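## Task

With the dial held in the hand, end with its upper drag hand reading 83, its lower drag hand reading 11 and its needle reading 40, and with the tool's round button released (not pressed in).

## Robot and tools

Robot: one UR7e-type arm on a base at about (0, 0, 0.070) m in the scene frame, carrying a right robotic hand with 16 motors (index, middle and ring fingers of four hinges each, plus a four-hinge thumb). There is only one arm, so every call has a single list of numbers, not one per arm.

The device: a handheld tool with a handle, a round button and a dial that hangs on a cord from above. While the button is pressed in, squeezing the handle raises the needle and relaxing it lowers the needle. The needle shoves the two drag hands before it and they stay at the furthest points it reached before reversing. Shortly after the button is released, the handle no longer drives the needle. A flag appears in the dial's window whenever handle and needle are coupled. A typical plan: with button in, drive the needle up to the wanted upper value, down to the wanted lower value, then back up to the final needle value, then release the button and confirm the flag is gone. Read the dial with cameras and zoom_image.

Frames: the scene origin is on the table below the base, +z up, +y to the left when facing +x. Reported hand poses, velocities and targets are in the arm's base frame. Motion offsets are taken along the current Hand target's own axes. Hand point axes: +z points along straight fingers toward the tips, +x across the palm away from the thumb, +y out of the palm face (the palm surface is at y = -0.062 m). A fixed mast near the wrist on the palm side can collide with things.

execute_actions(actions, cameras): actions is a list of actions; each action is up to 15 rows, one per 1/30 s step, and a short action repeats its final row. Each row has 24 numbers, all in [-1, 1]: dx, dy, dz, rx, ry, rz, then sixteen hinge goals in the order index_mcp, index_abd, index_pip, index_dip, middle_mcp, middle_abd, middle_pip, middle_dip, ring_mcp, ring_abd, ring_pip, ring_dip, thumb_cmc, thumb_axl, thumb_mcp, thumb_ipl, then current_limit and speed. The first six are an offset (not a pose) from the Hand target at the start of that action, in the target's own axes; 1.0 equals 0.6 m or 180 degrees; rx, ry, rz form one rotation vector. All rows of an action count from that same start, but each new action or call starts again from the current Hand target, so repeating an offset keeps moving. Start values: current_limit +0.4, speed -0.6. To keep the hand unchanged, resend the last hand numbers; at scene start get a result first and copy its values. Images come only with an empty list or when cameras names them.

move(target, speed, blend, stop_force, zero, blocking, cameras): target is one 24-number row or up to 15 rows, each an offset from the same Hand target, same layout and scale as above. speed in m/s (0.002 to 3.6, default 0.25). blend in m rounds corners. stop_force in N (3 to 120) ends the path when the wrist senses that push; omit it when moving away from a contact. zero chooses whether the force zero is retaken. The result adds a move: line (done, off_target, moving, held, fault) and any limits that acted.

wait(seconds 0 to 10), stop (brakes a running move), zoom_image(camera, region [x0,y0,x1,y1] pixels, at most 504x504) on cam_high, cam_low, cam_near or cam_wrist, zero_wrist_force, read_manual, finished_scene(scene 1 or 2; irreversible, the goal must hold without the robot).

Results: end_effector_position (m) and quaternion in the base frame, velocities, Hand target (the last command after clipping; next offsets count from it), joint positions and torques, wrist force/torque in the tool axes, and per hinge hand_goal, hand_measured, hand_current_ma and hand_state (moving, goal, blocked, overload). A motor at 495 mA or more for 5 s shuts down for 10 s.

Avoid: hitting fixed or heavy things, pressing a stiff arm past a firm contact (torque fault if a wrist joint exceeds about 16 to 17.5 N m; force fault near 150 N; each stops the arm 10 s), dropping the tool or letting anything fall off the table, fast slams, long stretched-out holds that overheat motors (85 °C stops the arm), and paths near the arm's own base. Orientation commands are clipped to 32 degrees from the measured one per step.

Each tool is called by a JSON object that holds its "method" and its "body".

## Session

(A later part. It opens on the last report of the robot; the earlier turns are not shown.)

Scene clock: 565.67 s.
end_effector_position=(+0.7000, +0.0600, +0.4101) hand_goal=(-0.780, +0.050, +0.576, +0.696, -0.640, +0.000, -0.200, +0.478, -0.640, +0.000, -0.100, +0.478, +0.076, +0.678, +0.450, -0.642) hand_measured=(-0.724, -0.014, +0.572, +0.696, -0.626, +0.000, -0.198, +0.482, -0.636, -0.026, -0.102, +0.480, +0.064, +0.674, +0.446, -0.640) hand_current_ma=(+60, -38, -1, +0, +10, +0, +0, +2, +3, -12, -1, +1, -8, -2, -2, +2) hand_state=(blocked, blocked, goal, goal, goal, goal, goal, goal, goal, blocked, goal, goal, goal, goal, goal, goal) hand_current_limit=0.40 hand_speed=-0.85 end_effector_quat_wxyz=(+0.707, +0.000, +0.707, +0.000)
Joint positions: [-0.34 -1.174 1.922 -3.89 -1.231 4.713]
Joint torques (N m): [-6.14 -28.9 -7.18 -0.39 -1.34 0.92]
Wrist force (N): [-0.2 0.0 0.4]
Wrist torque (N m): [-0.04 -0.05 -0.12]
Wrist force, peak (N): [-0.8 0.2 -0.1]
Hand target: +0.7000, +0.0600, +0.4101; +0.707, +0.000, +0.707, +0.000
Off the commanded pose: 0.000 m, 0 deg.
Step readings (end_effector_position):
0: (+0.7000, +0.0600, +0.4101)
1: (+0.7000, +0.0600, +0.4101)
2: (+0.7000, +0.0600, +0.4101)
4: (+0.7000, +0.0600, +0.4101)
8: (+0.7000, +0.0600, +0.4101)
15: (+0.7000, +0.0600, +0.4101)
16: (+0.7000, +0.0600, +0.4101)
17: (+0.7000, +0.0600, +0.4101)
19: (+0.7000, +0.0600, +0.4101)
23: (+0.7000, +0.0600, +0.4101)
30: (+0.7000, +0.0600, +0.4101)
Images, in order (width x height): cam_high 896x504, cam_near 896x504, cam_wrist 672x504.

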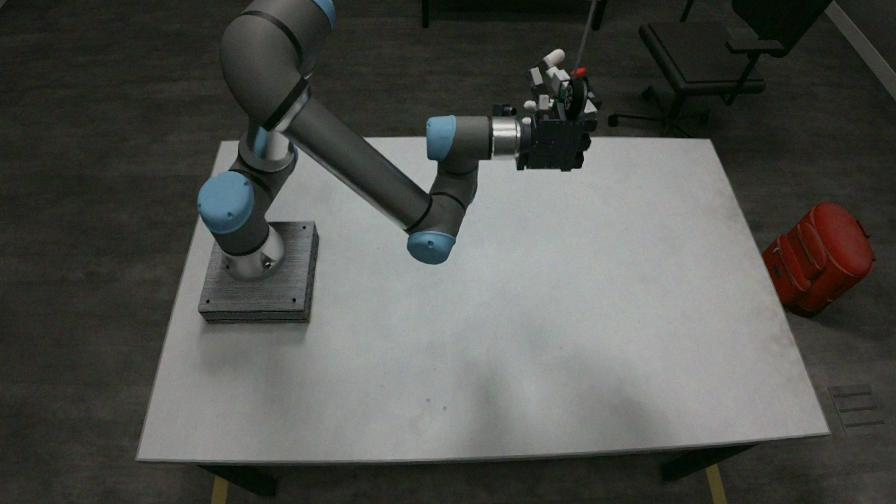

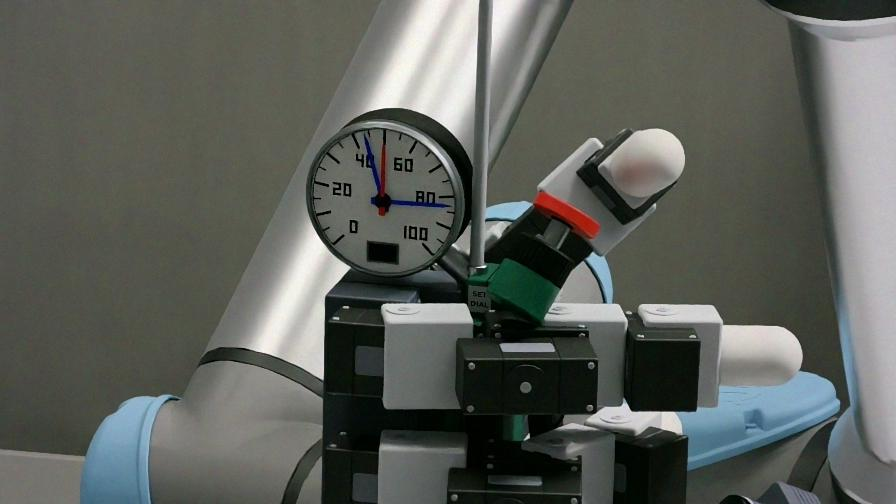

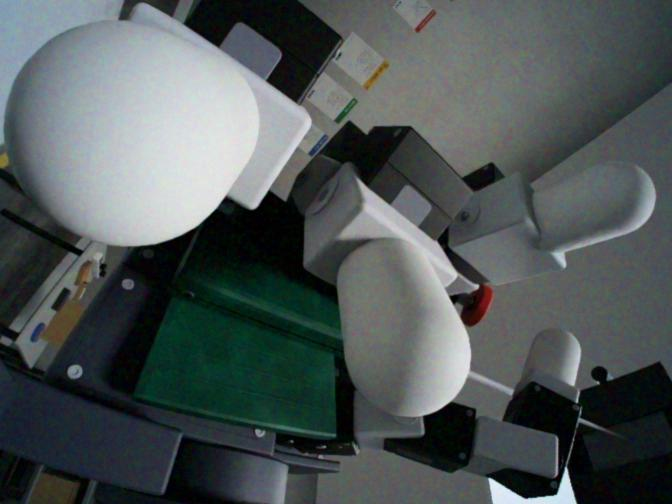

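{"method": "execute_actions", "body": {"actions": [[[0,0,0,0,0,0,-0.78,0.05,0.576,0.696,-0.580,0,-0.500,0.478,-0.580,0,-0.400,0.478,0.075,0.677,0.4,-0.643,0.4,-0.75]],[[0,0,0,0,0,0,-0.78,0.05,0.576,0.696,-0.620,0,-0.820,0.478,-0.620,0,-0.720,0.478,0.075,0.677,0.3,-0.643,0.4,-0.75]],[[0,0,0,0,0,0,-0.78,0.05,0.576,0.696,-0.640,0,-0.860,0.478,-0.640,0,-0.760,0.478,0.075,0.677,0.3,-0.643,0.4,-0.75]]], "cameras": ["cam_near","cam_wrist","cam_high"]}}

{"method": "zoom_image", "body": {"camera": "cam_near", "region": [290, 100, 690, 460]}}

{"method": "zoom_image", "body": {"camera": "cam_high", "region": [500, 20, 640, 160]}}

Scene clock: 586.63 s.
end_effector_position=(+0.7000, +0.0600, +0.4101) hand_goal=(-0.780, +0.050, +0.576, +0.696, -0.640, +0.000, -0.860, +0.478, -0.640, +0.000, -0.760, +0.478, +0.076, +0.678, +0.300, -0.642) hand_measured=(-0.730, -0.002, +0.572, +0.696, -0.550, -0.002, -0.668, +0.486, -0.580, -0.030, -0.654, +0.480, +0.064, +0.674, +0.304, -0.640) hand_current_ma=(+53, -30, -1, +0, +112, +0, +279, +4, +67, -15, +128, +1, -8, -2, +2, +2) hand_state=(blocked, blocked, goal, goal, blocked, goal, blocked, goal, blocked, blocked, blocked, goal, goal, goal, goal, goal) hand_current_limit=0.40 hand_speed=-0.75 end_effector_quat_wxyz=(+0.707, +0.000, +0.707, +0.000)
Joint positions: [-0.34 -1.174 1.922 -3.89 -1.231 4.713]
Joint torques (N m): [-6.06 -28.47 -8.19 -0.72 -1.4 0.91]
Wrist force (N): [0.2 -0.1 0.2]
Wrist torque (N m): [-0.03 -0.06 -0.09]
Wrist force, peak (N): [0.3 0.2 0.7]
Hand target: +0.7000, +0.0600, +0.4101; +0.707, +0.000, +0.707, +0.000
Off the commanded pose: 0.000 m, 0 deg.
Step readings (end_effector_position):
0: (+0.7000, +0.0600, +0.4101)
1: (+0.7000, +0.0600, +0.4101)
2: (+0.7000, +0.0600, +0.4101)
4: (+0.7000, +0.0600, +0.4101)
8: (+0.7000, +0.0600, +0.4101)
15: (+0.7000, +0.0600, +0.4101)
16: (+0.7000, +0.0600, +0.4101)
17: (+0.7000, +0.0600, +0.4101)
19: (+0.7000, +0.0600, +0.4101)
23: (+0.7000, +0.0600, +0.4101)
30: (+0.7000, +0.0600, +0.4101)
31: (+0.7000, +0.0600, +0.4101)
32: (+0.7000, +0.0600, +0.4101)
34: (+0.7000, +0.0600, +0.4101)
38: (+0.7000, +0.0600, +0.4101)
45: (+0.7000, +0.0600, +0.4101)
Images, in order (width x height): cam_high 896x504, cam_near 896x504, cam_wrist 672x504.

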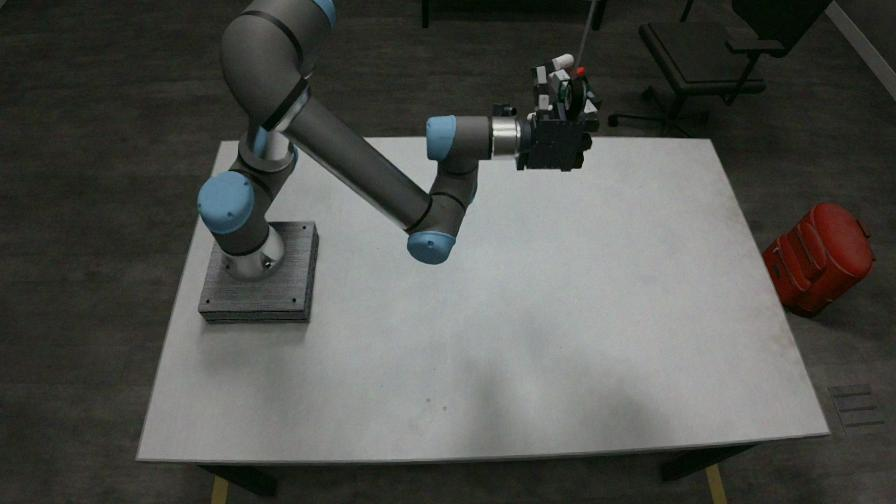

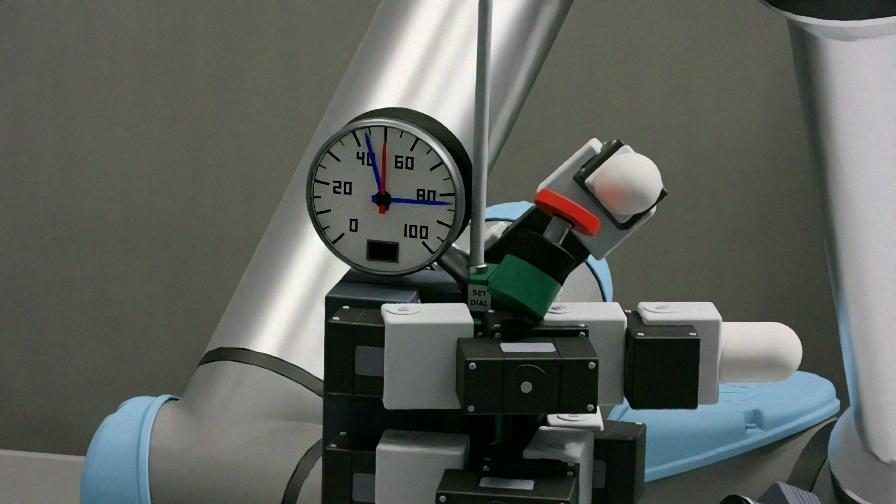

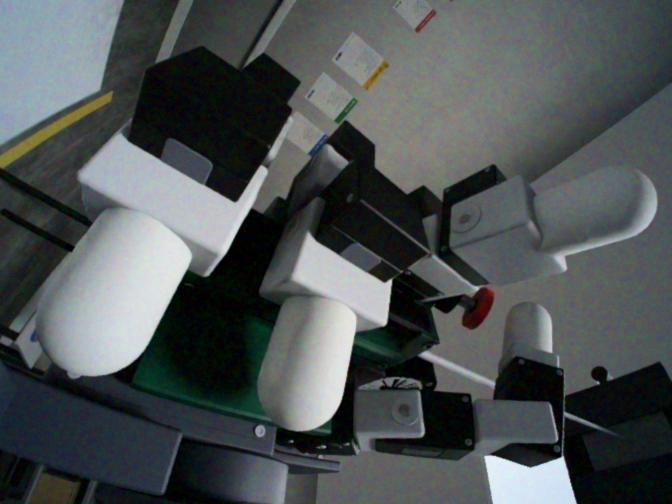

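Scaled by 1.260 from the camera's 896x504 image, which has a finer 1280x720 frame.

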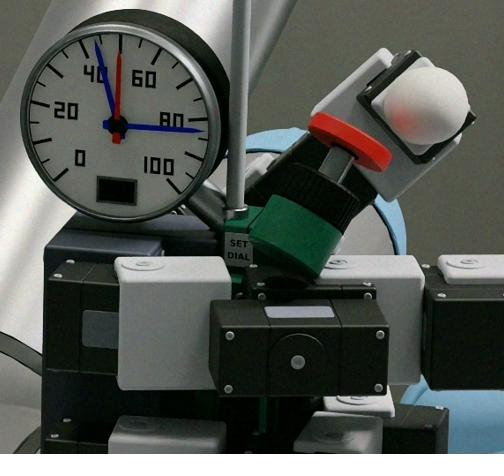

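Scaled by 3.600 from the camera's 896x504 image, which has a finer 1280x720 frame.

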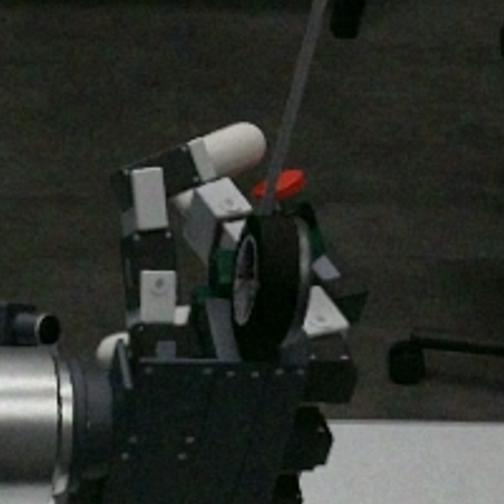

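{"method": "execute_actions", "body": {"actions": [[[0,0,0,0,0,0,-0.78,0.05,0.576,0.696,-0.640,0,-0.860,0.478,-0.640,0,-0.760,0.478,0.075,0.677,0.0,-0.643,0.4,-0.8]],[[0,0,0,0,0,0,-0.78,0.05,0.576,0.696,-0.640,0,-0.860,0.478,-0.640,0,-0.760,0.478,0.075,0.677,0.0,-0.643,0.4,-0.8]],[[0,0,0,0,0,0,-0.78,0.05,0.576,0.696,-0.530,0,-0.470,0.478,-0.530,0,-0.370,0.478,0.075,0.677,0.0,-0.643,0.4,-0.8]],[[0,0,0,0,0,0,-0.78,0.05,0.576,0.696,-0.530,0,-0.470,0.478,-0.530,0,-0.370,0.478,0.075,0.677,0.0,-0.643,0.4,-0.8]]], "cameras": ["cam_near","cam_wrist"]}}

{"method": "zoom_image", "body": {"camera": "cam_near", "region": [295, 100, 475, 280]}}

Scene clock: 602.87 s.
end_effector_position=(+0.7000, +0.0600, +0.4101) hand_goal=(-0.780, +0.050, +0.576, +0.696, -0.530, +0.000, -0.470, +0.478, -0.530, +0.000, -0.370, +0.478, +0.076, +0.678, +0.000, -0.642) hand_measured=(-0.716, +0.026, +0.572, +0.696, -0.508, +0.006, -0.472, +0.484, -0.526, -0.026, -0.376, +0.480, +0.066, +0.674, +0.104, -0.606) hand_current_ma=(+71, -11, -1, +0, +17, +1, +0, +3, +3, -12, -2, +1, -6, -3, +177, +46) hand_state=(blocked, blocked, goal, goal, blocked, goal, goal, goal, goal, blocked, goal, goal, goal, goal, blocked, blocked) hand_current_limit=0.40 hand_speed=-0.80 end_effector_quat_wxyz=(+0.707, +0.000, +0.707, +0.000)
Joint positions: [-0.34 -1.174 1.922 -3.89 -1.231 4.713]
Joint torques (N m): [-5.86 -29.57 -8.68 -0.8 -1.28 1.17]
Wrist force (N): [0.5 0.0 0.2]
Wrist torque (N m): [-0.02 -0.07 -0.09]
Wrist force, peak (N): [-0.6 0.2 0.6]
Hand target: +0.7000, +0.0600, +0.4101; +0.707, +0.000, +0.707, +0.000
Off the commanded pose: 0.000 m, 0 deg.
Step readings (end_effector_position):
0: (+0.7000, +0.0600, +0.4101)
1: (+0.7000, +0.0600, +0.4101)
2: (+0.7000, +0.0600, +0.4101)
4: (+0.7000, +0.0600, +0.4101)
8: (+0.7000, +0.0600, +0.4101)
15: (+0.7000, +0.0600, +0.4101)
16: (+0.7000, +0.0600, +0.4101)
17: (+0.7000, +0.0600, +0.4101)
19: (+0.7000, +0.0600, +0.4101)
23: (+0.7000, +0.0600, +0.4101)
30: (+0.7000, +0.0600, +0.4101)
31: (+0.7000, +0.0600, +0.4101)
32: (+0.7000, +0.0600, +0.4101)
34: (+0.7000, +0.0600, +0.4101)
38: (+0.7000, +0.0600, +0.4101)
45: (+0.7000, +0.0600, +0.4101)
46: (+0.7000, +0.0600, +0.4101)
47: (+0.7000, +0.0600, +0.4101)
49: (+0.7000, +0.0600, +0.4101)
53: (+0.7000, +0.0600, +0.4101)
60: (+0.7000, +0.0600, +0.4101)
Images, in order (width x height): cam_near 896x504, cam_wrist 672x504.

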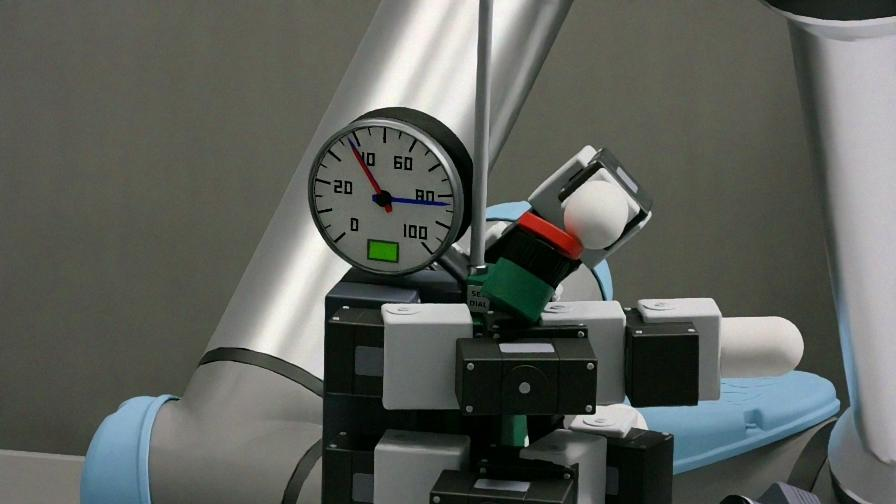

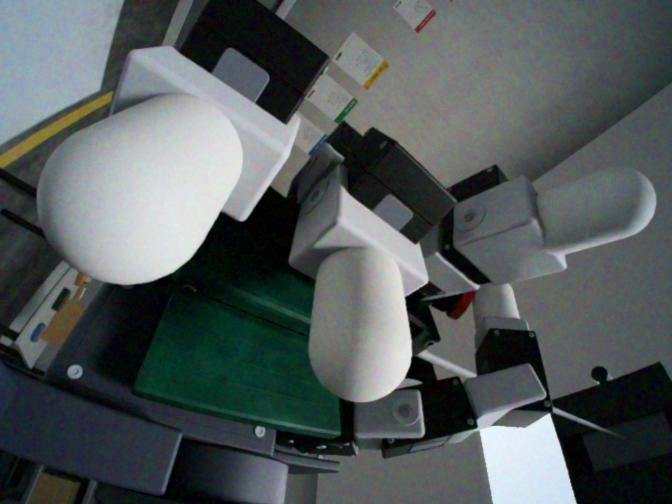

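Scaled by 2.800 from the camera's 896x504 image, which has a finer 1280x720 frame.

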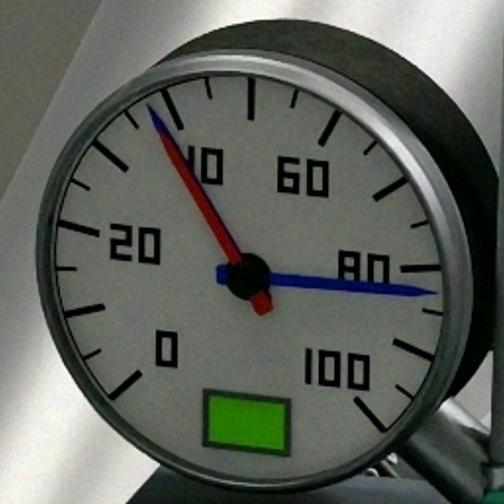

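{"method": "execute_actions", "body": {"actions": [[[0,0,0,0,0,0,-0.78,0.05,0.576,0.696,-0.530,0,-0.470,0.478,-0.530,0,-0.370,0.478,0.075,0.677,0.3,-0.643,0.4,-0.6]],[[0,0,0,0,0,0,-0.78,0.05,0.576,0.696,-0.530,0,-0.470,0.478,-0.530,0,-0.370,0.478,0.075,0.677,0.3,-0.643,0.4,-0.6]],[[0,0,0,0,0,0,-0.78,0.05,0.576,0.696,-0.640,0,-0.860,0.478,-0.640,0,-0.760,0.478,0.075,0.677,0.3,-0.643,0.4,-0.7]],[[0,0,0,0,0,0,-0.78,0.05,0.576,0.696,-0.640,0,-0.860,0.478,-0.640,0,-0.760,0.478,0.075,0.677,0.3,-0.643,0.4,-0.7]],[[0,0,0,0,0,0,-0.78,0.05,0.576,0.696,-0.640,0,-0.860,0.478,-0.640,0,-0.760,0.478,0.075,0.677,0.0,-0.643,0.4,-0.8]],[[0,0,0,0,0,0,-0.78,0.05,0.576,0.696,-0.640,0,-0.860,0.478,-0.640,0,-0.760,0.478,0.075,0.677,0.0,-0.643,0.4,-0.8]],[[0,0,0,0,0,0,-0.78,0.05,0.576,0.696,-0.530,0,-0.470,0.478,-0.530,0,-0.370,0.478,0.075,0.677,0.0,-0.643,0.4,-0.8]],[[0,0,0,0,0,0,-0.78,0.05,0.576,0.696,-0.530,0,-0.470,0.478,-0.530,0,-0.370,0.478,0.075,0.677,0.0,-0.643,0.4,-0.8]]], "cameras": ["cam_near","cam_wrist"]}}

{"method": "zoom_image", "body": {"camera": "cam_near", "region": [295, 100, 475, 280]}}

Scene clock: 636.47 s.
end_effector_position=(+0.7000, +0.0600, +0.4101) hand_goal=(-0.780, +0.050, +0.576, +0.696, -0.530, +0.000, -0.470, +0.478, -0.530, +0.000, -0.370, +0.478, +0.076, +0.678, +0.000, -0.642) hand_measured=(-0.728, +0.028, +0.572, +0.696, -0.510, +0.004, -0.472, +0.484, -0.526, -0.026, -0.376, +0.480, +0.070, +0.676, +0.108, -0.604) hand_current_ma=(+56, -9, -1, +0, +16, +1, -1, +3, +3, -12, -3, +1, -3, -1, +183, +50) hand_state=(blocked, blocked, goal, goal, blocked, goal, goal, goal, goal, blocked, goal, goal, goal, goal, blocked, blocked) hand_current_limit=0.40 hand_speed=-0.80 end_effector_quat_wxyz=(+0.707, +0.000, +0.707, +0.000)
Joint positions: [-0.34 -1.174 1.922 -3.89 -1.231 4.713]
Joint torques (N m): [-6.17 -28.65 -10.8 -1.1 -1.21 1.43]
Wrist force (N): [0.0 0.1 0.4]
Wrist torque (N m): [-0.02 -0.04 -0.10]
Wrist force, peak (N): [-0.6 -0.2 0.5]
Hand target: +0.7000, +0.0600, +0.4101; +0.707, +0.000, +0.707, +0.000
Off the commanded pose: 0.000 m, 0 deg.
Step readings (end_effector_position):
0: (+0.7000, +0.0600, +0.4101)
1: (+0.7000, +0.0600, +0.4101)
2: (+0.7000, +0.0600, +0.4101)
4: (+0.7000, +0.0600, +0.4101)
8: (+0.7000, +0.0600, +0.4101)
15: (+0.7000, +0.0600, +0.4101)
16: (+0.7000, +0.0600, +0.4101)
17: (+0.7000, +0.0600, +0.4101)
19: (+0.7000, +0.0600, +0.4101)
23: (+0.7000, +0.0600, +0.4101)
30: (+0.7000, +0.0600, +0.4101)
31: (+0.7000, +0.0600, +0.4101)
32: (+0.7000, +0.0600, +0.4101)
34: (+0.7000, +0.0600, +0.4101)
38: (+0.7000, +0.0600, +0.4101)
45: (+0.7000, +0.0600, +0.4101)
46: (+0.7000, +0.0600, +0.4101)
47: (+0.7000, +0.0600, +0.4101)
49: (+0.7000, +0.0600, +0.4101)
53: (+0.7000, +0.0600, +0.4101)
60: (+0.7000, +0.0600, +0.4101)
61: (+0.7000, +0.0600, +0.4101)
62: (+0.7000, +0.0600, +0.4101)
64: (+0.7000, +0.0600, +0.4101)
68: (+0.7000, +0.0600, +0.4101)
75: (+0.7000, +0.0600, +0.4101)
76: (+0.7000, +0.0600, +0.4101)
77: (+0.7000, +0.0600, +0.4101)
79: (+0.7000, +0.0600, +0.4101)
83: (+0.7000, +0.0600, +0.4101)
90: (+0.7000, +0.0600, +0.4101)
91: (+0.7000, +0.0600, +0.4101)
92: (+0.7000, +0.0600, +0.4101)
94: (+0.7000, +0.0600, +0.4101)
98: (+0.7000, +0.0600, +0.4101)
105: (+0.7000, +0.0600, +0.4101)
106: (+0.7000, +0.0600, +0.4101)
107: (+0.7000, +0.0600, +0.4101)
109: (+0.7000, +0.0600, +0.4101)
113: (+0.7000, +0.0600, +0.4101)
120: (+0.7000, +0.0600, +0.4101)
Images, in order (width x height): cam_near 896x504, cam_wrist 672x504.

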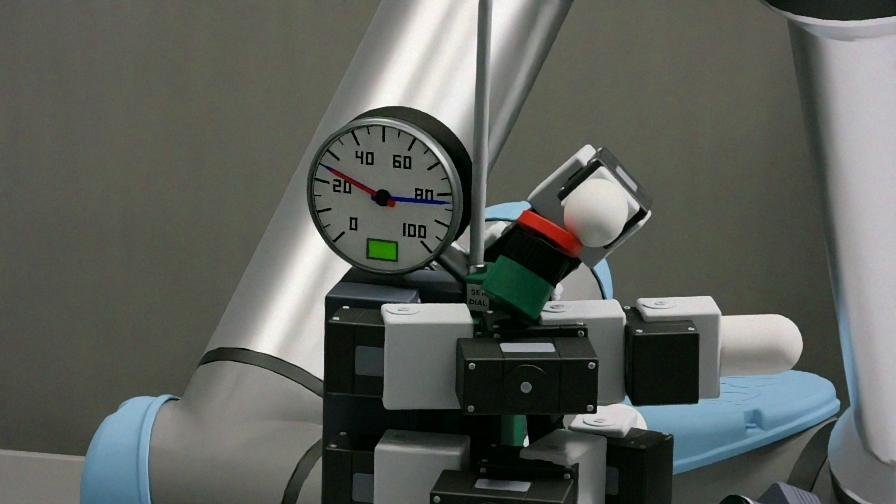

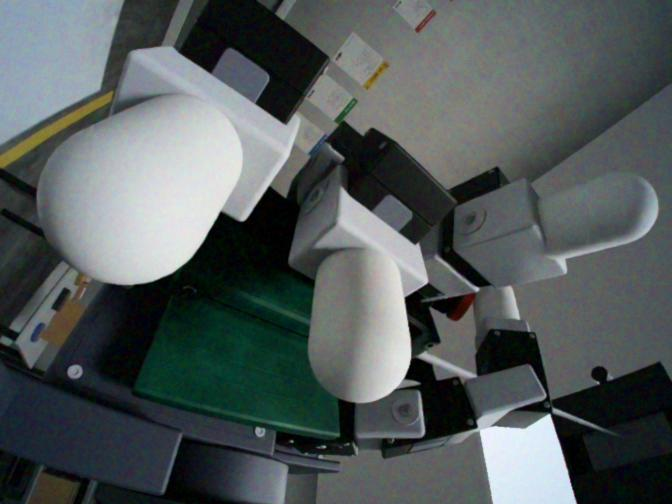

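Scaled by 2.800 from the camera's 896x504 image, which has a finer 1280x720 frame.

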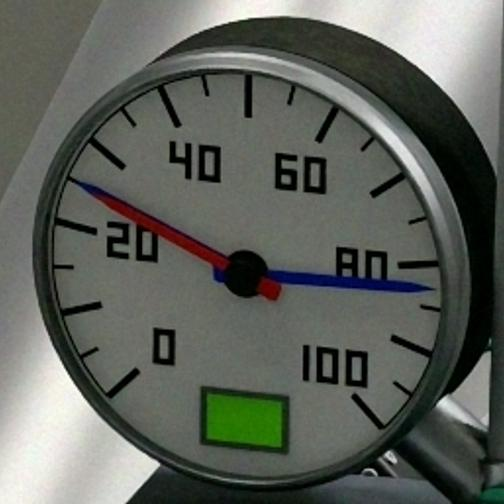

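{"method": "execute_actions", "body": {"actions": [[[0,0,0,0,0,0,-0.78,0.05,0.576,0.696,-0.530,0,-0.470,0.478,-0.530,0,-0.370,0.478,0.075,0.677,0.3,-0.643,0.4,-0.6]],[[0,0,0,0,0,0,-0.78,0.05,0.576,0.696,-0.530,0,-0.470,0.478,-0.530,0,-0.370,0.478,0.075,0.677,0.3,-0.643,0.4,-0.6]],[[0,0,0,0,0,0,-0.78,0.05,0.576,0.696,-0.680,0,-0.920,0.478,-0.680,0,-0.860,0.478,0.075,0.677,0.3,-0.643,0.55,-0.7]],[[0,0,0,0,0,0,-0.78,0.05,0.576,0.696,-0.680,0,-0.920,0.478,-0.680,0,-0.860,0.478,0.075,0.677,0.3,-0.643,0.55,-0.7]],[[0,0,0,0,0,0,-0.78,0.05,0.576,0.696,-0.680,0,-0.920,0.478,-0.680,0,-0.860,0.478,0.075,0.677,0.0,-0.643,0.55,-0.8]],[[0,0,0,0,0,0,-0.78,0.05,0.576,0.696,-0.680,0,-0.920,0.478,-0.680,0,-0.860,0.478,0.075,0.677,0.0,-0.643,0.55,-0.8]],[[0,0,0,0,0,0,-0.78,0.05,0.576,0.696,-0.545,0,-0.560,0.478,-0.545,0,-0.460,0.478,0.075,0.677,0.0,-0.643,0.4,-0.8]],[[0,0,0,0,0,0,-0.78,0.05,0.576,0.696,-0.545,0,-0.560,0.478,-0.545,0,-0.460,0.478,0.075,0.677,0.0,-0.643,0.4,-0.8]]], "cameras": ["cam_near"]}}

{"method": "zoom_image", "body": {"camera": "cam_near", "region": [295, 100, 475, 280]}}

{"method": "zoom_image", "body": {"camera": "cam_near", "region": [300, 140, 400, 240]}}

Scene clock: 667.40 s.
end_effector_position=(+0.7000, +0.0600, +0.4101) hand_goal=(-0.780, +0.050, +0.576, +0.696, -0.544, +0.000, -0.560, +0.478, -0.544, +0.000, -0.460, +0.478, +0.076, +0.678, +0.000, -0.642) hand_measured=(-0.732, +0.028, +0.570, +0.696, -0.502, +0.016, -0.530, +0.486, -0.524, -0.032, -0.458, +0.482, +0.072, +0.678, +0.114, -0.606) hand_current_ma=(+49, -10, -3, +0, +42, +6, +25, +4, +15, -16, +1, +2, -2, +0, +196, +48) hand_state=(blocked, blocked, goal, goal, blocked, goal, blocked, goal, goal, blocked, goal, goal, goal, goal, blocked, blocked) hand_current_limit=0.40 hand_speed=-0.80 end_effector_quat_wxyz=(+0.707, +0.000, +0.707, +0.000)
Joint positions: [-0.34 -1.174 1.922 -3.89 -1.231 4.713]
Joint torques (N m): [-5.31 -30.48 -13.11 -1.4 -1.07 1.59]
Wrist force (N): [-0.2 0.0 0.1]
Wrist torque (N m): [-0.01 -0.04 -0.09]
Wrist force, peak (N): [-0.5 0.1 0.7]
Hand target: +0.7000, +0.0600, +0.4101; +0.707, +0.000, +0.707, +0.000
Off the commanded pose: 0.000 m, 0 deg.
Step readings (end_effector_position):
0: (+0.7000, +0.0600, +0.4101)
1: (+0.7000, +0.0600, +0.4101)
2: (+0.7000, +0.0600, +0.4101)
4: (+0.7000, +0.0600, +0.4101)
8: (+0.7000, +0.0600, +0.4101)
15: (+0.7000, +0.0600, +0.4101)
16: (+0.7000, +0.0600, +0.4101)
17: (+0.7000, +0.0600, +0.4101)
19: (+0.7000, +0.0600, +0.4101)
23: (+0.7000, +0.0600, +0.4101)
30: (+0.7000, +0.0600, +0.4101)
31: (+0.7000, +0.0600, +0.4101)
32: (+0.7000, +0.0600, +0.4101)
34: (+0.7000, +0.0600, +0.4101)
38: (+0.7000, +0.0600, +0.4101)
45: (+0.7000, +0.0600, +0.4101)
46: (+0.7000, +0.0600, +0.4101)
47: (+0.7000, +0.0600, +0.4101)
49: (+0.7000, +0.0600, +0.4101)
53: (+0.7000, +0.0600, +0.4101)
60: (+0.7000, +0.0600, +0.4101)
61: (+0.7000, +0.0600, +0.4101)
62: (+0.7000, +0.0600, +0.4101)
64: (+0.7000, +0.0600, +0.4101)
68: (+0.7000, +0.0600, +0.4101)
75: (+0.7000, +0.0600, +0.4101)
76: (+0.7000, +0.0600, +0.4101)
77: (+0.7000, +0.0600, +0.4101)
79: (+0.7000, +0.0600, +0.4101)
83: (+0.7000, +0.0600, +0.4101)
90: (+0.7000, +0.0600, +0.4101)
91: (+0.7000, +0.0600, +0.4101)
92: (+0.7000, +0.0600, +0.4101)
94: (+0.7000, +0.0600, +0.4101)
98: (+0.7000, +0.0600, +0.4101)
105: (+0.7000, +0.0600, +0.4101)
106: (+0.7000, +0.0600, +0.4101)
107: (+0.7000, +0.0600, +0.4101)
109: (+0.7000, +0.0600, +0.4101)
113: (+0.7000, +0.0600, +0.4101)
120: (+0.7000, +0.0600, +0.4101)
Images, in order (width x height): cam_near 896x504.

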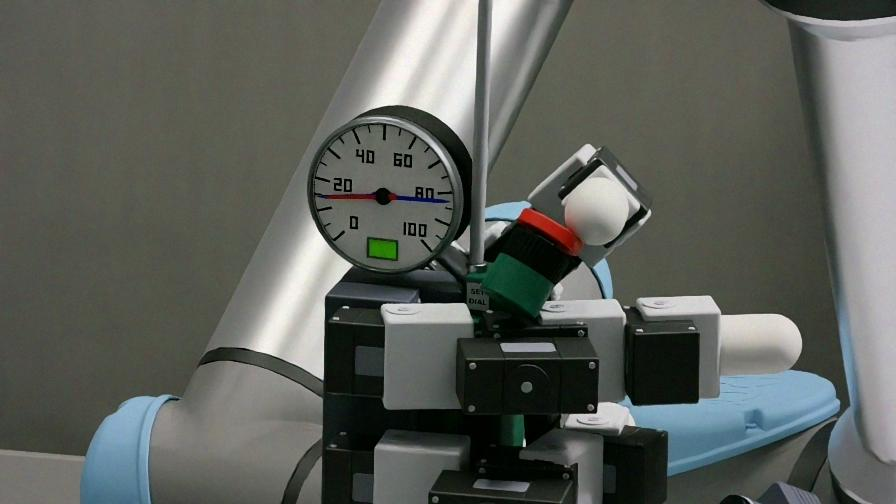

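Scaled by 2.800 from the camera's 896x504 image, which has a finer 1280x720 frame.

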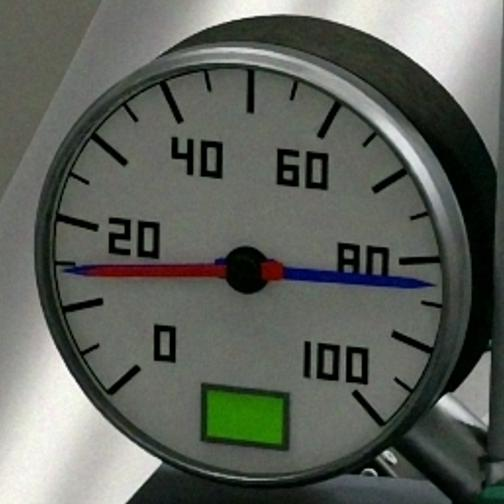

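Scaled by 5.040 from the camera's 896x504 image, which has a finer 1280x720 frame.

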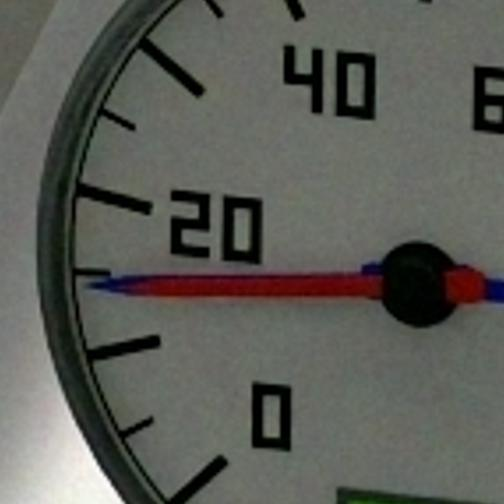

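{"method": "execute_actions", "body": {"actions": [[[0,0,0,0,0,0,-0.78,0.05,0.576,0.696,-0.537,0,-0.515,0.478,-0.537,0,-0.415,0.478,0.075,0.677,0.0,-0.643,0.4,-0.88]]], "cameras": ["cam_near"]}}

{"method": "zoom_image", "body": {"camera": "cam_near", "region": [300, 140, 400, 240]}}

Scene clock: 676.47 s.
end_effector_position=(+0.7000, +0.0600, +0.4101) hand_goal=(-0.780, +0.050, +0.576, +0.696, -0.536, +0.000, -0.514, +0.478, -0.536, +0.000, -0.414, +0.478, +0.076, +0.678, +0.000, -0.642) hand_measured=(-0.732, +0.028, +0.570, +0.696, -0.500, +0.016, -0.496, +0.484, -0.520, -0.030, -0.414, +0.482, +0.072, +0.678, +0.112, -0.604) hand_current_ma=(+49, -10, -3, +0, +34, +6, +13, +4, +12, -14, +0, +2, -2, +0, +192, +49) hand_state=(blocked, blocked, goal, goal, blocked, goal, goal, goal, goal, blocked, goal, goal, goal, goal, blocked, blocked) hand_current_limit=0.40 hand_speed=-0.88 end_effector_quat_wxyz=(+0.707, +0.000, +0.707, +0.000)
Joint positions: [-0.34 -1.174 1.922 -3.89 -1.231 4.713]
Joint torques (N m): [-5.36 -30.53 -13.66 -1.64 -1.15 1.72]
Wrist force (N): [-0.4 -0.1 0.1]
Wrist torque (N m): [-0.03 -0.03 -0.10]
Wrist force, peak (N): [-0.8 -0.4 0.4]
Hand target: +0.7000, +0.0600, +0.4101; +0.707, +0.000, +0.707, +0.000
Off the commanded pose: 0.000 m, 0 deg.
Step readings (end_effector_position):
0: (+0.7000, +0.0600, +0.4101)
1: (+0.7000, +0.0600, +0.4101)
2: (+0.7000, +0.0600, +0.4101)
4: (+0.7000, +0.0600, +0.4101)
8: (+0.7000, +0.0600, +0.4101)
15: (+0.7000, +0.0600, +0.4101)
Images, in order (width x height): cam_near 896x504.

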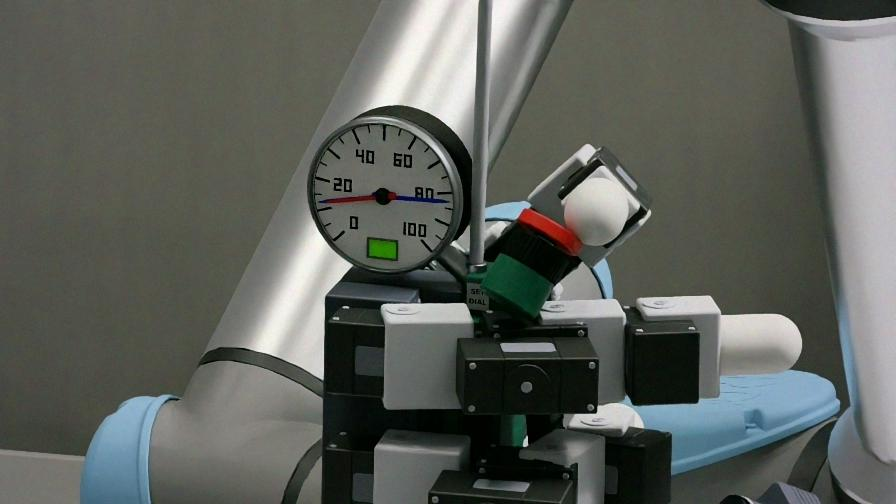

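Scaled by 5.040 from the camera's 896x504 image, which has a finer 1280x720 frame.

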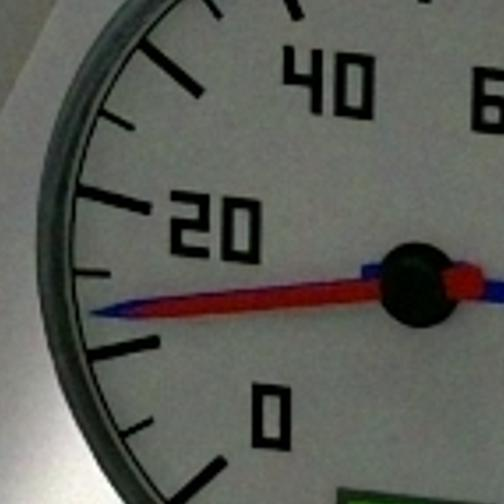

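{"method": "execute_actions", "body": {"actions": [[[0,0,0,0,0,0,-0.78,0.05,0.576,0.696,-0.528,0,-0.474,0.478,-0.528,0,-0.374,0.478,0.075,0.677,0.0,-0.643,0.4,-0.9]]], "cameras": ["cam_near"]}}

{"method": "zoom_image", "body": {"camera": "cam_near", "region": [300, 140, 400, 240]}}

Scene clock: 685.63 s.
end_effector_position=(+0.7000, +0.0600, +0.4101) hand_goal=(-0.780, +0.050, +0.576, +0.696, -0.528, +0.000, -0.474, +0.478, -0.528, +0.000, -0.374, +0.478, +0.076, +0.678, +0.000, -0.642) hand_measured=(-0.732, +0.028, +0.570, +0.696, -0.508, +0.004, -0.476, +0.484, -0.524, -0.026, -0.380, +0.482, +0.072, +0.678, +0.108, -0.602) hand_current_ma=(+49, -10, -3, +0, +17, +1, -1, +3, +3, -12, -3, +2, -2, +0, +183, +53) hand_state=(blocked, blocked, goal, goal, blocked, goal, goal, goal, goal, blocked, goal, goal, goal, goal, blocked, blocked) hand_current_limit=0.40 hand_speed=-0.90 end_effector_quat_wxyz=(+0.707, +0.000, +0.707, +0.000)
Joint positions: [-0.34 -1.174 1.922 -3.89 -1.231 4.713]
Joint torques (N m): [-5.81 -30.44 -14.15 -1.58 -1.21 1.7]
Wrist force (N): [0.2 0.1 0.0]
Wrist torque (N m): [0.01 -0.03 -0.10]
Wrist force, peak (N): [0.8 0.0 0.2]
Hand target: +0.7000, +0.0600, +0.4101; +0.707, +0.000, +0.707, +0.000
Off the commanded pose: 0.000 m, 0 deg.
Step readings (end_effector_position):
0: (+0.7000, +0.0600, +0.4101)
1: (+0.7000, +0.0600, +0.4101)
2: (+0.7000, +0.0600, +0.4101)
4: (+0.7000, +0.0600, +0.4101)
8: (+0.7000, +0.0600, +0.4101)
15: (+0.7000, +0.0600, +0.4101)
Images, in order (width x height): cam_near 896x504.

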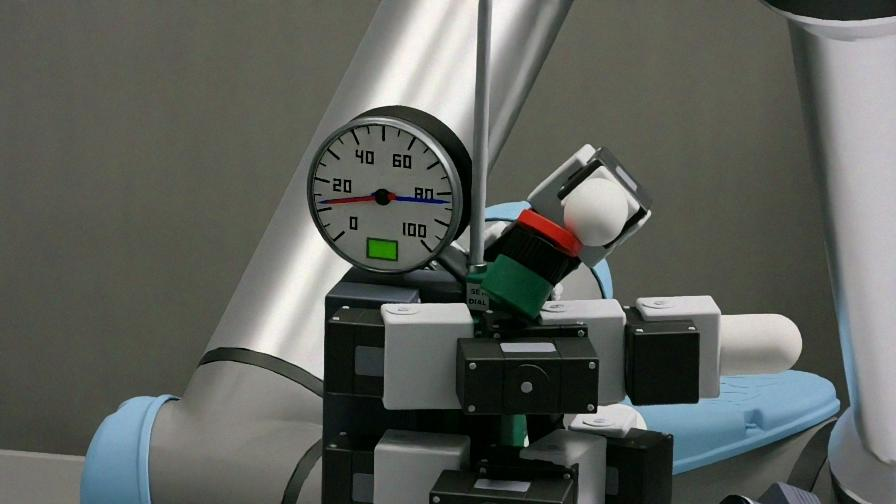

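Scaled by 5.040 from the camera's 896x504 image, which has a finer 1280x720 frame.

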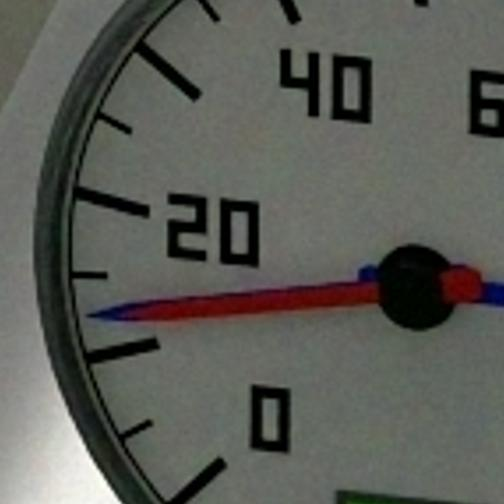

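{"method": "execute_actions", "body": {"actions": [[[0,0,0,0,0,0,-0.78,0.05,0.576,0.696,-0.528,0,-0.474,0.478,-0.528,0,-0.374,0.478,0.075,0.677,0.3,-0.643,0.4,-0.6]],[[0,0,0,0,0,0,-0.78,0.05,0.576,0.696,-0.528,0,-0.474,0.478,-0.528,0,-0.374,0.478,0.075,0.677,0.3,-0.643,0.4,-0.6]],[[0,0,0,0,0,0,-0.78,0.05,0.576,0.696,-0.580,0,-0.710,0.478,-0.580,0,-0.610,0.478,0.075,0.677,0.3,-0.643,0.4,-0.7]],[[0,0,0,0,0,0,-0.78,0.05,0.576,0.696,-0.580,0,-0.710,0.478,-0.580,0,-0.610,0.478,0.075,0.677,0.0,-0.643,0.4,-0.8]],[[0,0,0,0,0,0,-0.78,0.05,0.576,0.696,-0.580,0,-0.710,0.478,-0.580,0,-0.610,0.478,0.075,0.677,0.0,-0.643,0.4,-0.8]],[[0,0,0,0,0,0,-0.78,0.05,0.576,0.696,-0.560,0,-0.620,0.478,-0.560,0,-0.520,0.478,0.075,0.677,0.0,-0.643,0.4,-0.85]]], "cameras": ["cam_near"]}}

{"method": "zoom_image", "body": {"camera": "cam_near", "region": [300, 140, 400, 240]}}

Scene clock: 716.60 s.
end_effector_position=(+0.7000, +0.0600, +0.4101) hand_goal=(-0.780, +0.050, +0.576, +0.696, -0.560, +0.000, -0.620, +0.478, -0.560, +0.000, -0.520, +0.478, +0.076, +0.678, +0.000, -0.642) hand_measured=(-0.736, +0.028, +0.570, +0.696, -0.506, +0.016, -0.578, +0.484, -0.542, -0.026, -0.514, +0.482, +0.066, +0.674, +0.122, -0.618) hand_current_ma=(+45, -10, -3, +0, +59, +7, +38, +3, +14, -12, +3, +2, -6, -3, +214, +28) hand_state=(blocked, blocked, goal, goal, blocked, goal, blocked, goal, goal, blocked, goal, goal, goal, goal, blocked, blocked) hand_current_limit=0.40 hand_speed=-0.85 end_effector_quat_wxyz=(+0.707, +0.000, +0.707, +0.000)
Joint positions: [-0.34 -1.174 1.922 -3.89 -1.231 4.713]
Joint torques (N m): [-5.95 -30.76 -15.69 -1.98 -0.84 2.08]
Wrist force (N): [0.3 0.4 0.5]
Wrist torque (N m): [0.01 -0.06 -0.07]
Wrist force, peak (N): [-0.8 0.0 0.3]
Hand target: +0.7000, +0.0600, +0.4101; +0.707, +0.000, +0.707, +0.000
Off the commanded pose: 0.000 m, 0 deg.
Step readings (end_effector_position):
0: (+0.7000, +0.0600, +0.4101)
1: (+0.7000, +0.0600, +0.4101)
2: (+0.7000, +0.0600, +0.4101)
4: (+0.7000, +0.0600, +0.4101)
8: (+0.7000, +0.0600, +0.4101)
15: (+0.7000, +0.0600, +0.4101)
16: (+0.7000, +0.0600, +0.4101)
17: (+0.7000, +0.0600, +0.4101)
19: (+0.7000, +0.0600, +0.4101)
23: (+0.7000, +0.0600, +0.4101)
30: (+0.7000, +0.0600, +0.4101)
31: (+0.7000, +0.0600, +0.4101)
32: (+0.7000, +0.0600, +0.4101)
34: (+0.7000, +0.0600, +0.4101)
38: (+0.7000, +0.0600, +0.4101)
45: (+0.7000, +0.0600, +0.4101)
46: (+0.7000, +0.0600, +0.4101)
47: (+0.7000, +0.0600, +0.4101)
49: (+0.7000, +0.0600, +0.4101)
53: (+0.7000, +0.0600, +0.4101)
60: (+0.7000, +0.0600, +0.4101)
61: (+0.7000, +0.0600, +0.4101)
62: (+0.7000, +0.0600, +0.4101)
64: (+0.7000, +0.0600, +0.4101)
68: (+0.7000, +0.0600, +0.4101)
75: (+0.7000, +0.0600, +0.4101)
76: (+0.7000, +0.0600, +0.4101)
77: (+0.7000, +0.0600, +0.4101)
79: (+0.7000, +0.0600, +0.4101)
83: (+0.7000, +0.0600, +0.4101)
90: (+0.7000, +0.0600, +0.4101)
Images, in order (width x height): cam_near 896x504.

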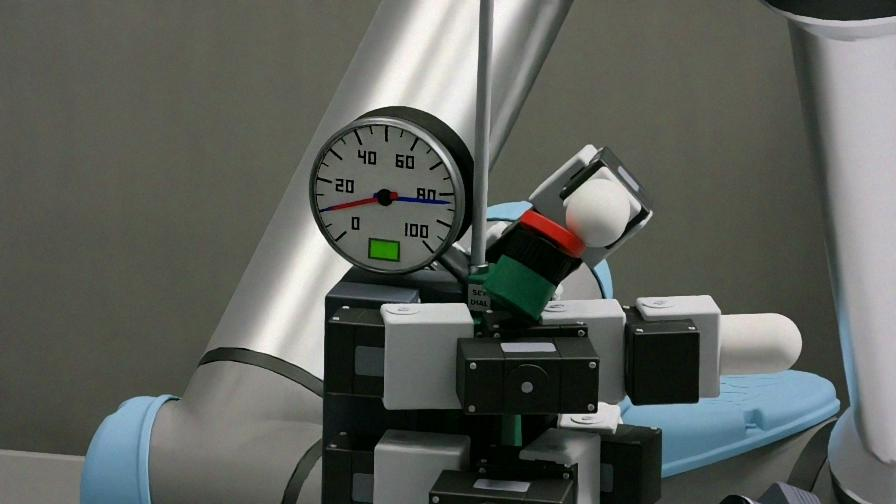

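Scaled by 5.040 from the camera's 896x504 image, which has a finer 1280x720 frame.

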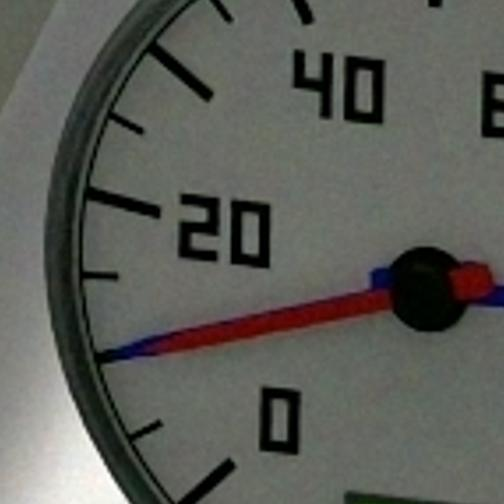

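{"method": "zoom_image", "body": {"camera": "cam_near", "region": [310, 180, 390, 260]}}

{"method": "zoom_image", "body": {"camera": "cam_near", "region": [312, 195, 352, 235]}}

Scaled by 6.300 from the camera's 896x504 image, which has a finer 1280x720 frame.

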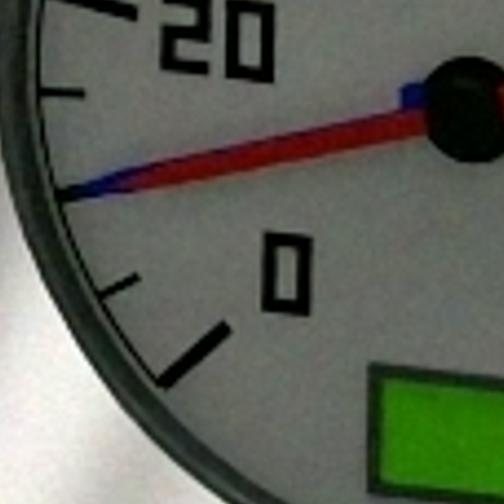

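Scaled by 12.600 from the camera's 896x504 image, which has a finer 1280x720 frame.

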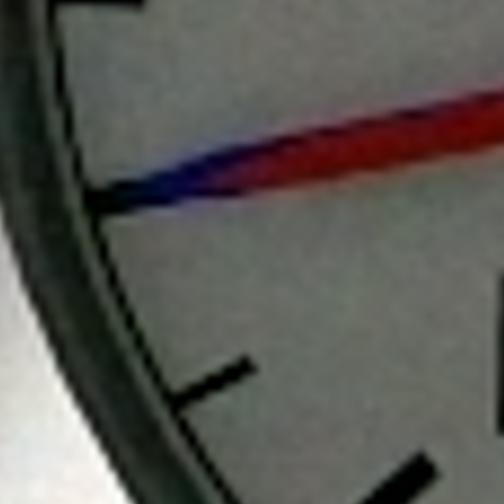

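{"method": "execute_actions", "body": {"actions": [[[0,0,0,0,0,0,-0.78,0.05,0.576,0.696,-0.660,0,-0.890,0.478,-0.660,0,-0.810,0.478,0.075,0.677,0.0,-0.643,0.5,-0.8]],[[0,0,0,0,0,0,-0.78,0.05,0.576,0.696,-0.660,0,-0.890,0.478,-0.660,0,-0.810,0.478,0.075,0.677,0.0,-0.643,0.5,-0.8]],[[0,0,0,0,0,0,-0.78,0.05,0.576,0.696,-0.660,0,-0.890,0.478,-0.660,0,-0.810,0.478,0.075,0.677,0.35,-0.643,0.5,-0.6]],[[0,0,0,0,0,0,-0.78,0.05,0.576,0.696,-0.660,0,-0.890,0.478,-0.660,0,-0.810,0.478,0.075,0.677,0.35,-0.643,0.5,-0.6]],[[0,0,0,0,0,0,-0.78,0.05,0.576,0.696,-0.530,0,-0.470,0.478,-0.530,0,-0.370,0.478,0.075,0.677,0.3,-0.643,0.4,-0.75]],[[0,0,0,0,0,0,-0.78,0.05,0.576,0.696,-0.530,0,-0.470,0.478,-0.530,0,-0.370,0.478,0.075,0.677,0.3,-0.643,0.4,-0.75]],[[0,0,0,0,0,0,-0.78,0.05,0.576,0.696,-0.530,0,-0.470,0.478,-0.530,0,-0.370,0.478,0.075,0.677,0.0,-0.643,0.4,-0.8]],[[0,0,0,0,0,0,-0.78,0.05,0.576,0.696,-0.530,0,-0.470,0.478,-0.530,0,-0.370,0.478,0.075,0.677,0.0,-0.643,0.4,-0.8]],[[0,0,0,0,0,0,-0.78,0.05,0.576,0.696,-0.660,0,-0.890,0.478,-0.660,0,-0.810,0.478,0.075,0.677,0.0,-0.643,0.5,-0.8]],[[0,0,0,0,0,0,-0.78,0.05,0.576,0.696,-0.660,0,-0.890,0.478,-0.660,0,-0.810,0.478,0.075,0.677,0.0,-0.643,0.5,-0.8]]], "cameras": ["cam_near"]}}

{"method": "zoom_image", "body": {"camera": "cam_near", "region": [295, 100, 475, 280]}}

Scene clock: 768.83 s.
end_effector_position=(+0.7000, +0.0600, +0.4101) hand_goal=(-0.780, +0.050, +0.576, +0.696, -0.660, +0.000, -0.890, +0.478, -0.660, +0.000, -0.810, +0.478, +0.076, +0.678, +0.000, -0.642) hand_measured=(-0.730, +0.030, +0.570, +0.696, -0.556, +0.002, -0.642, +0.484, -0.598, -0.044, -0.622, +0.482, +0.066, +0.674, +0.114, -0.618) hand_current_ma=(+52, -8, -3, +0, +136, +0, +387, +3, +69, -23, +269, +2, -6, -3, +198, +28) hand_state=(blocked, goal, goal, goal, blocked, goal, blocked, goal, blocked, blocked, blocked, goal, goal, goal, blocked, blocked) hand_current_limit=0.50 hand_speed=-0.80 end_effector_quat_wxyz=(+0.707, +0.000, +0.707, +0.000)
Joint positions: [-0.34 -1.174 1.922 -3.89 -1.231 4.713]
Joint torques (N m): [-6.15 -29.72 -17.9 -2.23 -0.88 2.08]
Wrist force (N): [0.0 0.0 0.3]
Wrist torque (N m): [-0.02 -0.04 -0.09]
Wrist force, peak (N): [-0.7 -0.1 0.6]
Hand target: +0.7000, +0.0600, +0.4101; +0.707, +0.000, +0.707, +0.000
Off the commanded pose: 0.000 m, 0 deg.
Step readings (end_effector_position):
0: (+0.7000, +0.0600, +0.4101)
1: (+0.7000, +0.0600, +0.4101)
2: (+0.7000, +0.0600, +0.4101)
4: (+0.7000, +0.0600, +0.4101)
8: (+0.7000, +0.0600, +0.4101)
15: (+0.7000, +0.0600, +0.4101)
16: (+0.7000, +0.0600, +0.4101)
17: (+0.7000, +0.0600, +0.4101)
19: (+0.7000, +0.0600, +0.4101)
23: (+0.7000, +0.0600, +0.4101)
30: (+0.7000, +0.0600, +0.4101)
31: (+0.7000, +0.0600, +0.4101)
32: (+0.7000, +0.0600, +0.4101)
34: (+0.7000, +0.0600, +0.4101)
38: (+0.7000, +0.0600, +0.4101)
45: (+0.7000, +0.0600, +0.4101)
46: (+0.7000, +0.0600, +0.4101)
47: (+0.7000, +0.0600, +0.4101)
49: (+0.7000, +0.0600, +0.4101)
53: (+0.7000, +0.0600, +0.4101)
60: (+0.7000, +0.0600, +0.4101)
61: (+0.7000, +0.0600, +0.4101)
62: (+0.7000, +0.0600, +0.4101)
64: (+0.7000, +0.0600, +0.4101)
68: (+0.7000, +0.0600, +0.4101)
75: (+0.7000, +0.0600, +0.4101)
76: (+0.7000, +0.0600, +0.4101)
77: (+0.7000, +0.0600, +0.4101)
79: (+0.7000, +0.0600, +0.4101)
83: (+0.7000, +0.0600, +0.4101)
90: (+0.7000, +0.0600, +0.4101)
91: (+0.7000, +0.0600, +0.4101)
92: (+0.7000, +0.0600, +0.4101)
94: (+0.7000, +0.0600, +0.4101)
98: (+0.7000, +0.0600, +0.4101)
105: (+0.7000, +0.0600, +0.4101)
106: (+0.7000, +0.0600, +0.4101)
107: (+0.7000, +0.0600, +0.4101)
109: (+0.7000, +0.0600, +0.4101)
113: (+0.7000, +0.0600, +0.4101)
120: (+0.7000, +0.0600, +0.4101)
121: (+0.7000, +0.0600, +0.4101)
122: (+0.7000, +0.0600, +0.4101)
124: (+0.7000, +0.0600, +0.4101)
128: (+0.7000, +0.0600, +0.4101)
135: (+0.7000, +0.0600, +0.4101)
136: (+0.7000, +0.0600, +0.4101)
137: (+0.7000, +0.0600, +0.4101)
139: (+0.7000, +0.0600, +0.4101)
143: (+0.7000, +0.0600, +0.4101)
150: (+0.7000, +0.0600, +0.4101)
Images, in order (width x height): cam_near 896x504.

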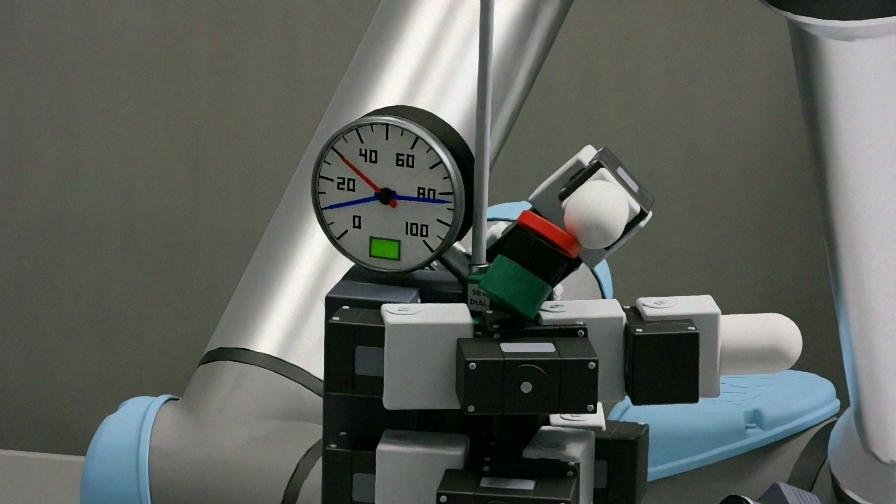

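Scaled by 2.800 from the camera's 896x504 image, which has a finer 1280x720 frame.

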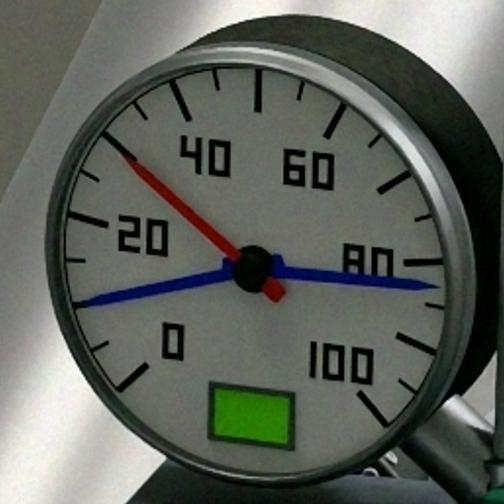

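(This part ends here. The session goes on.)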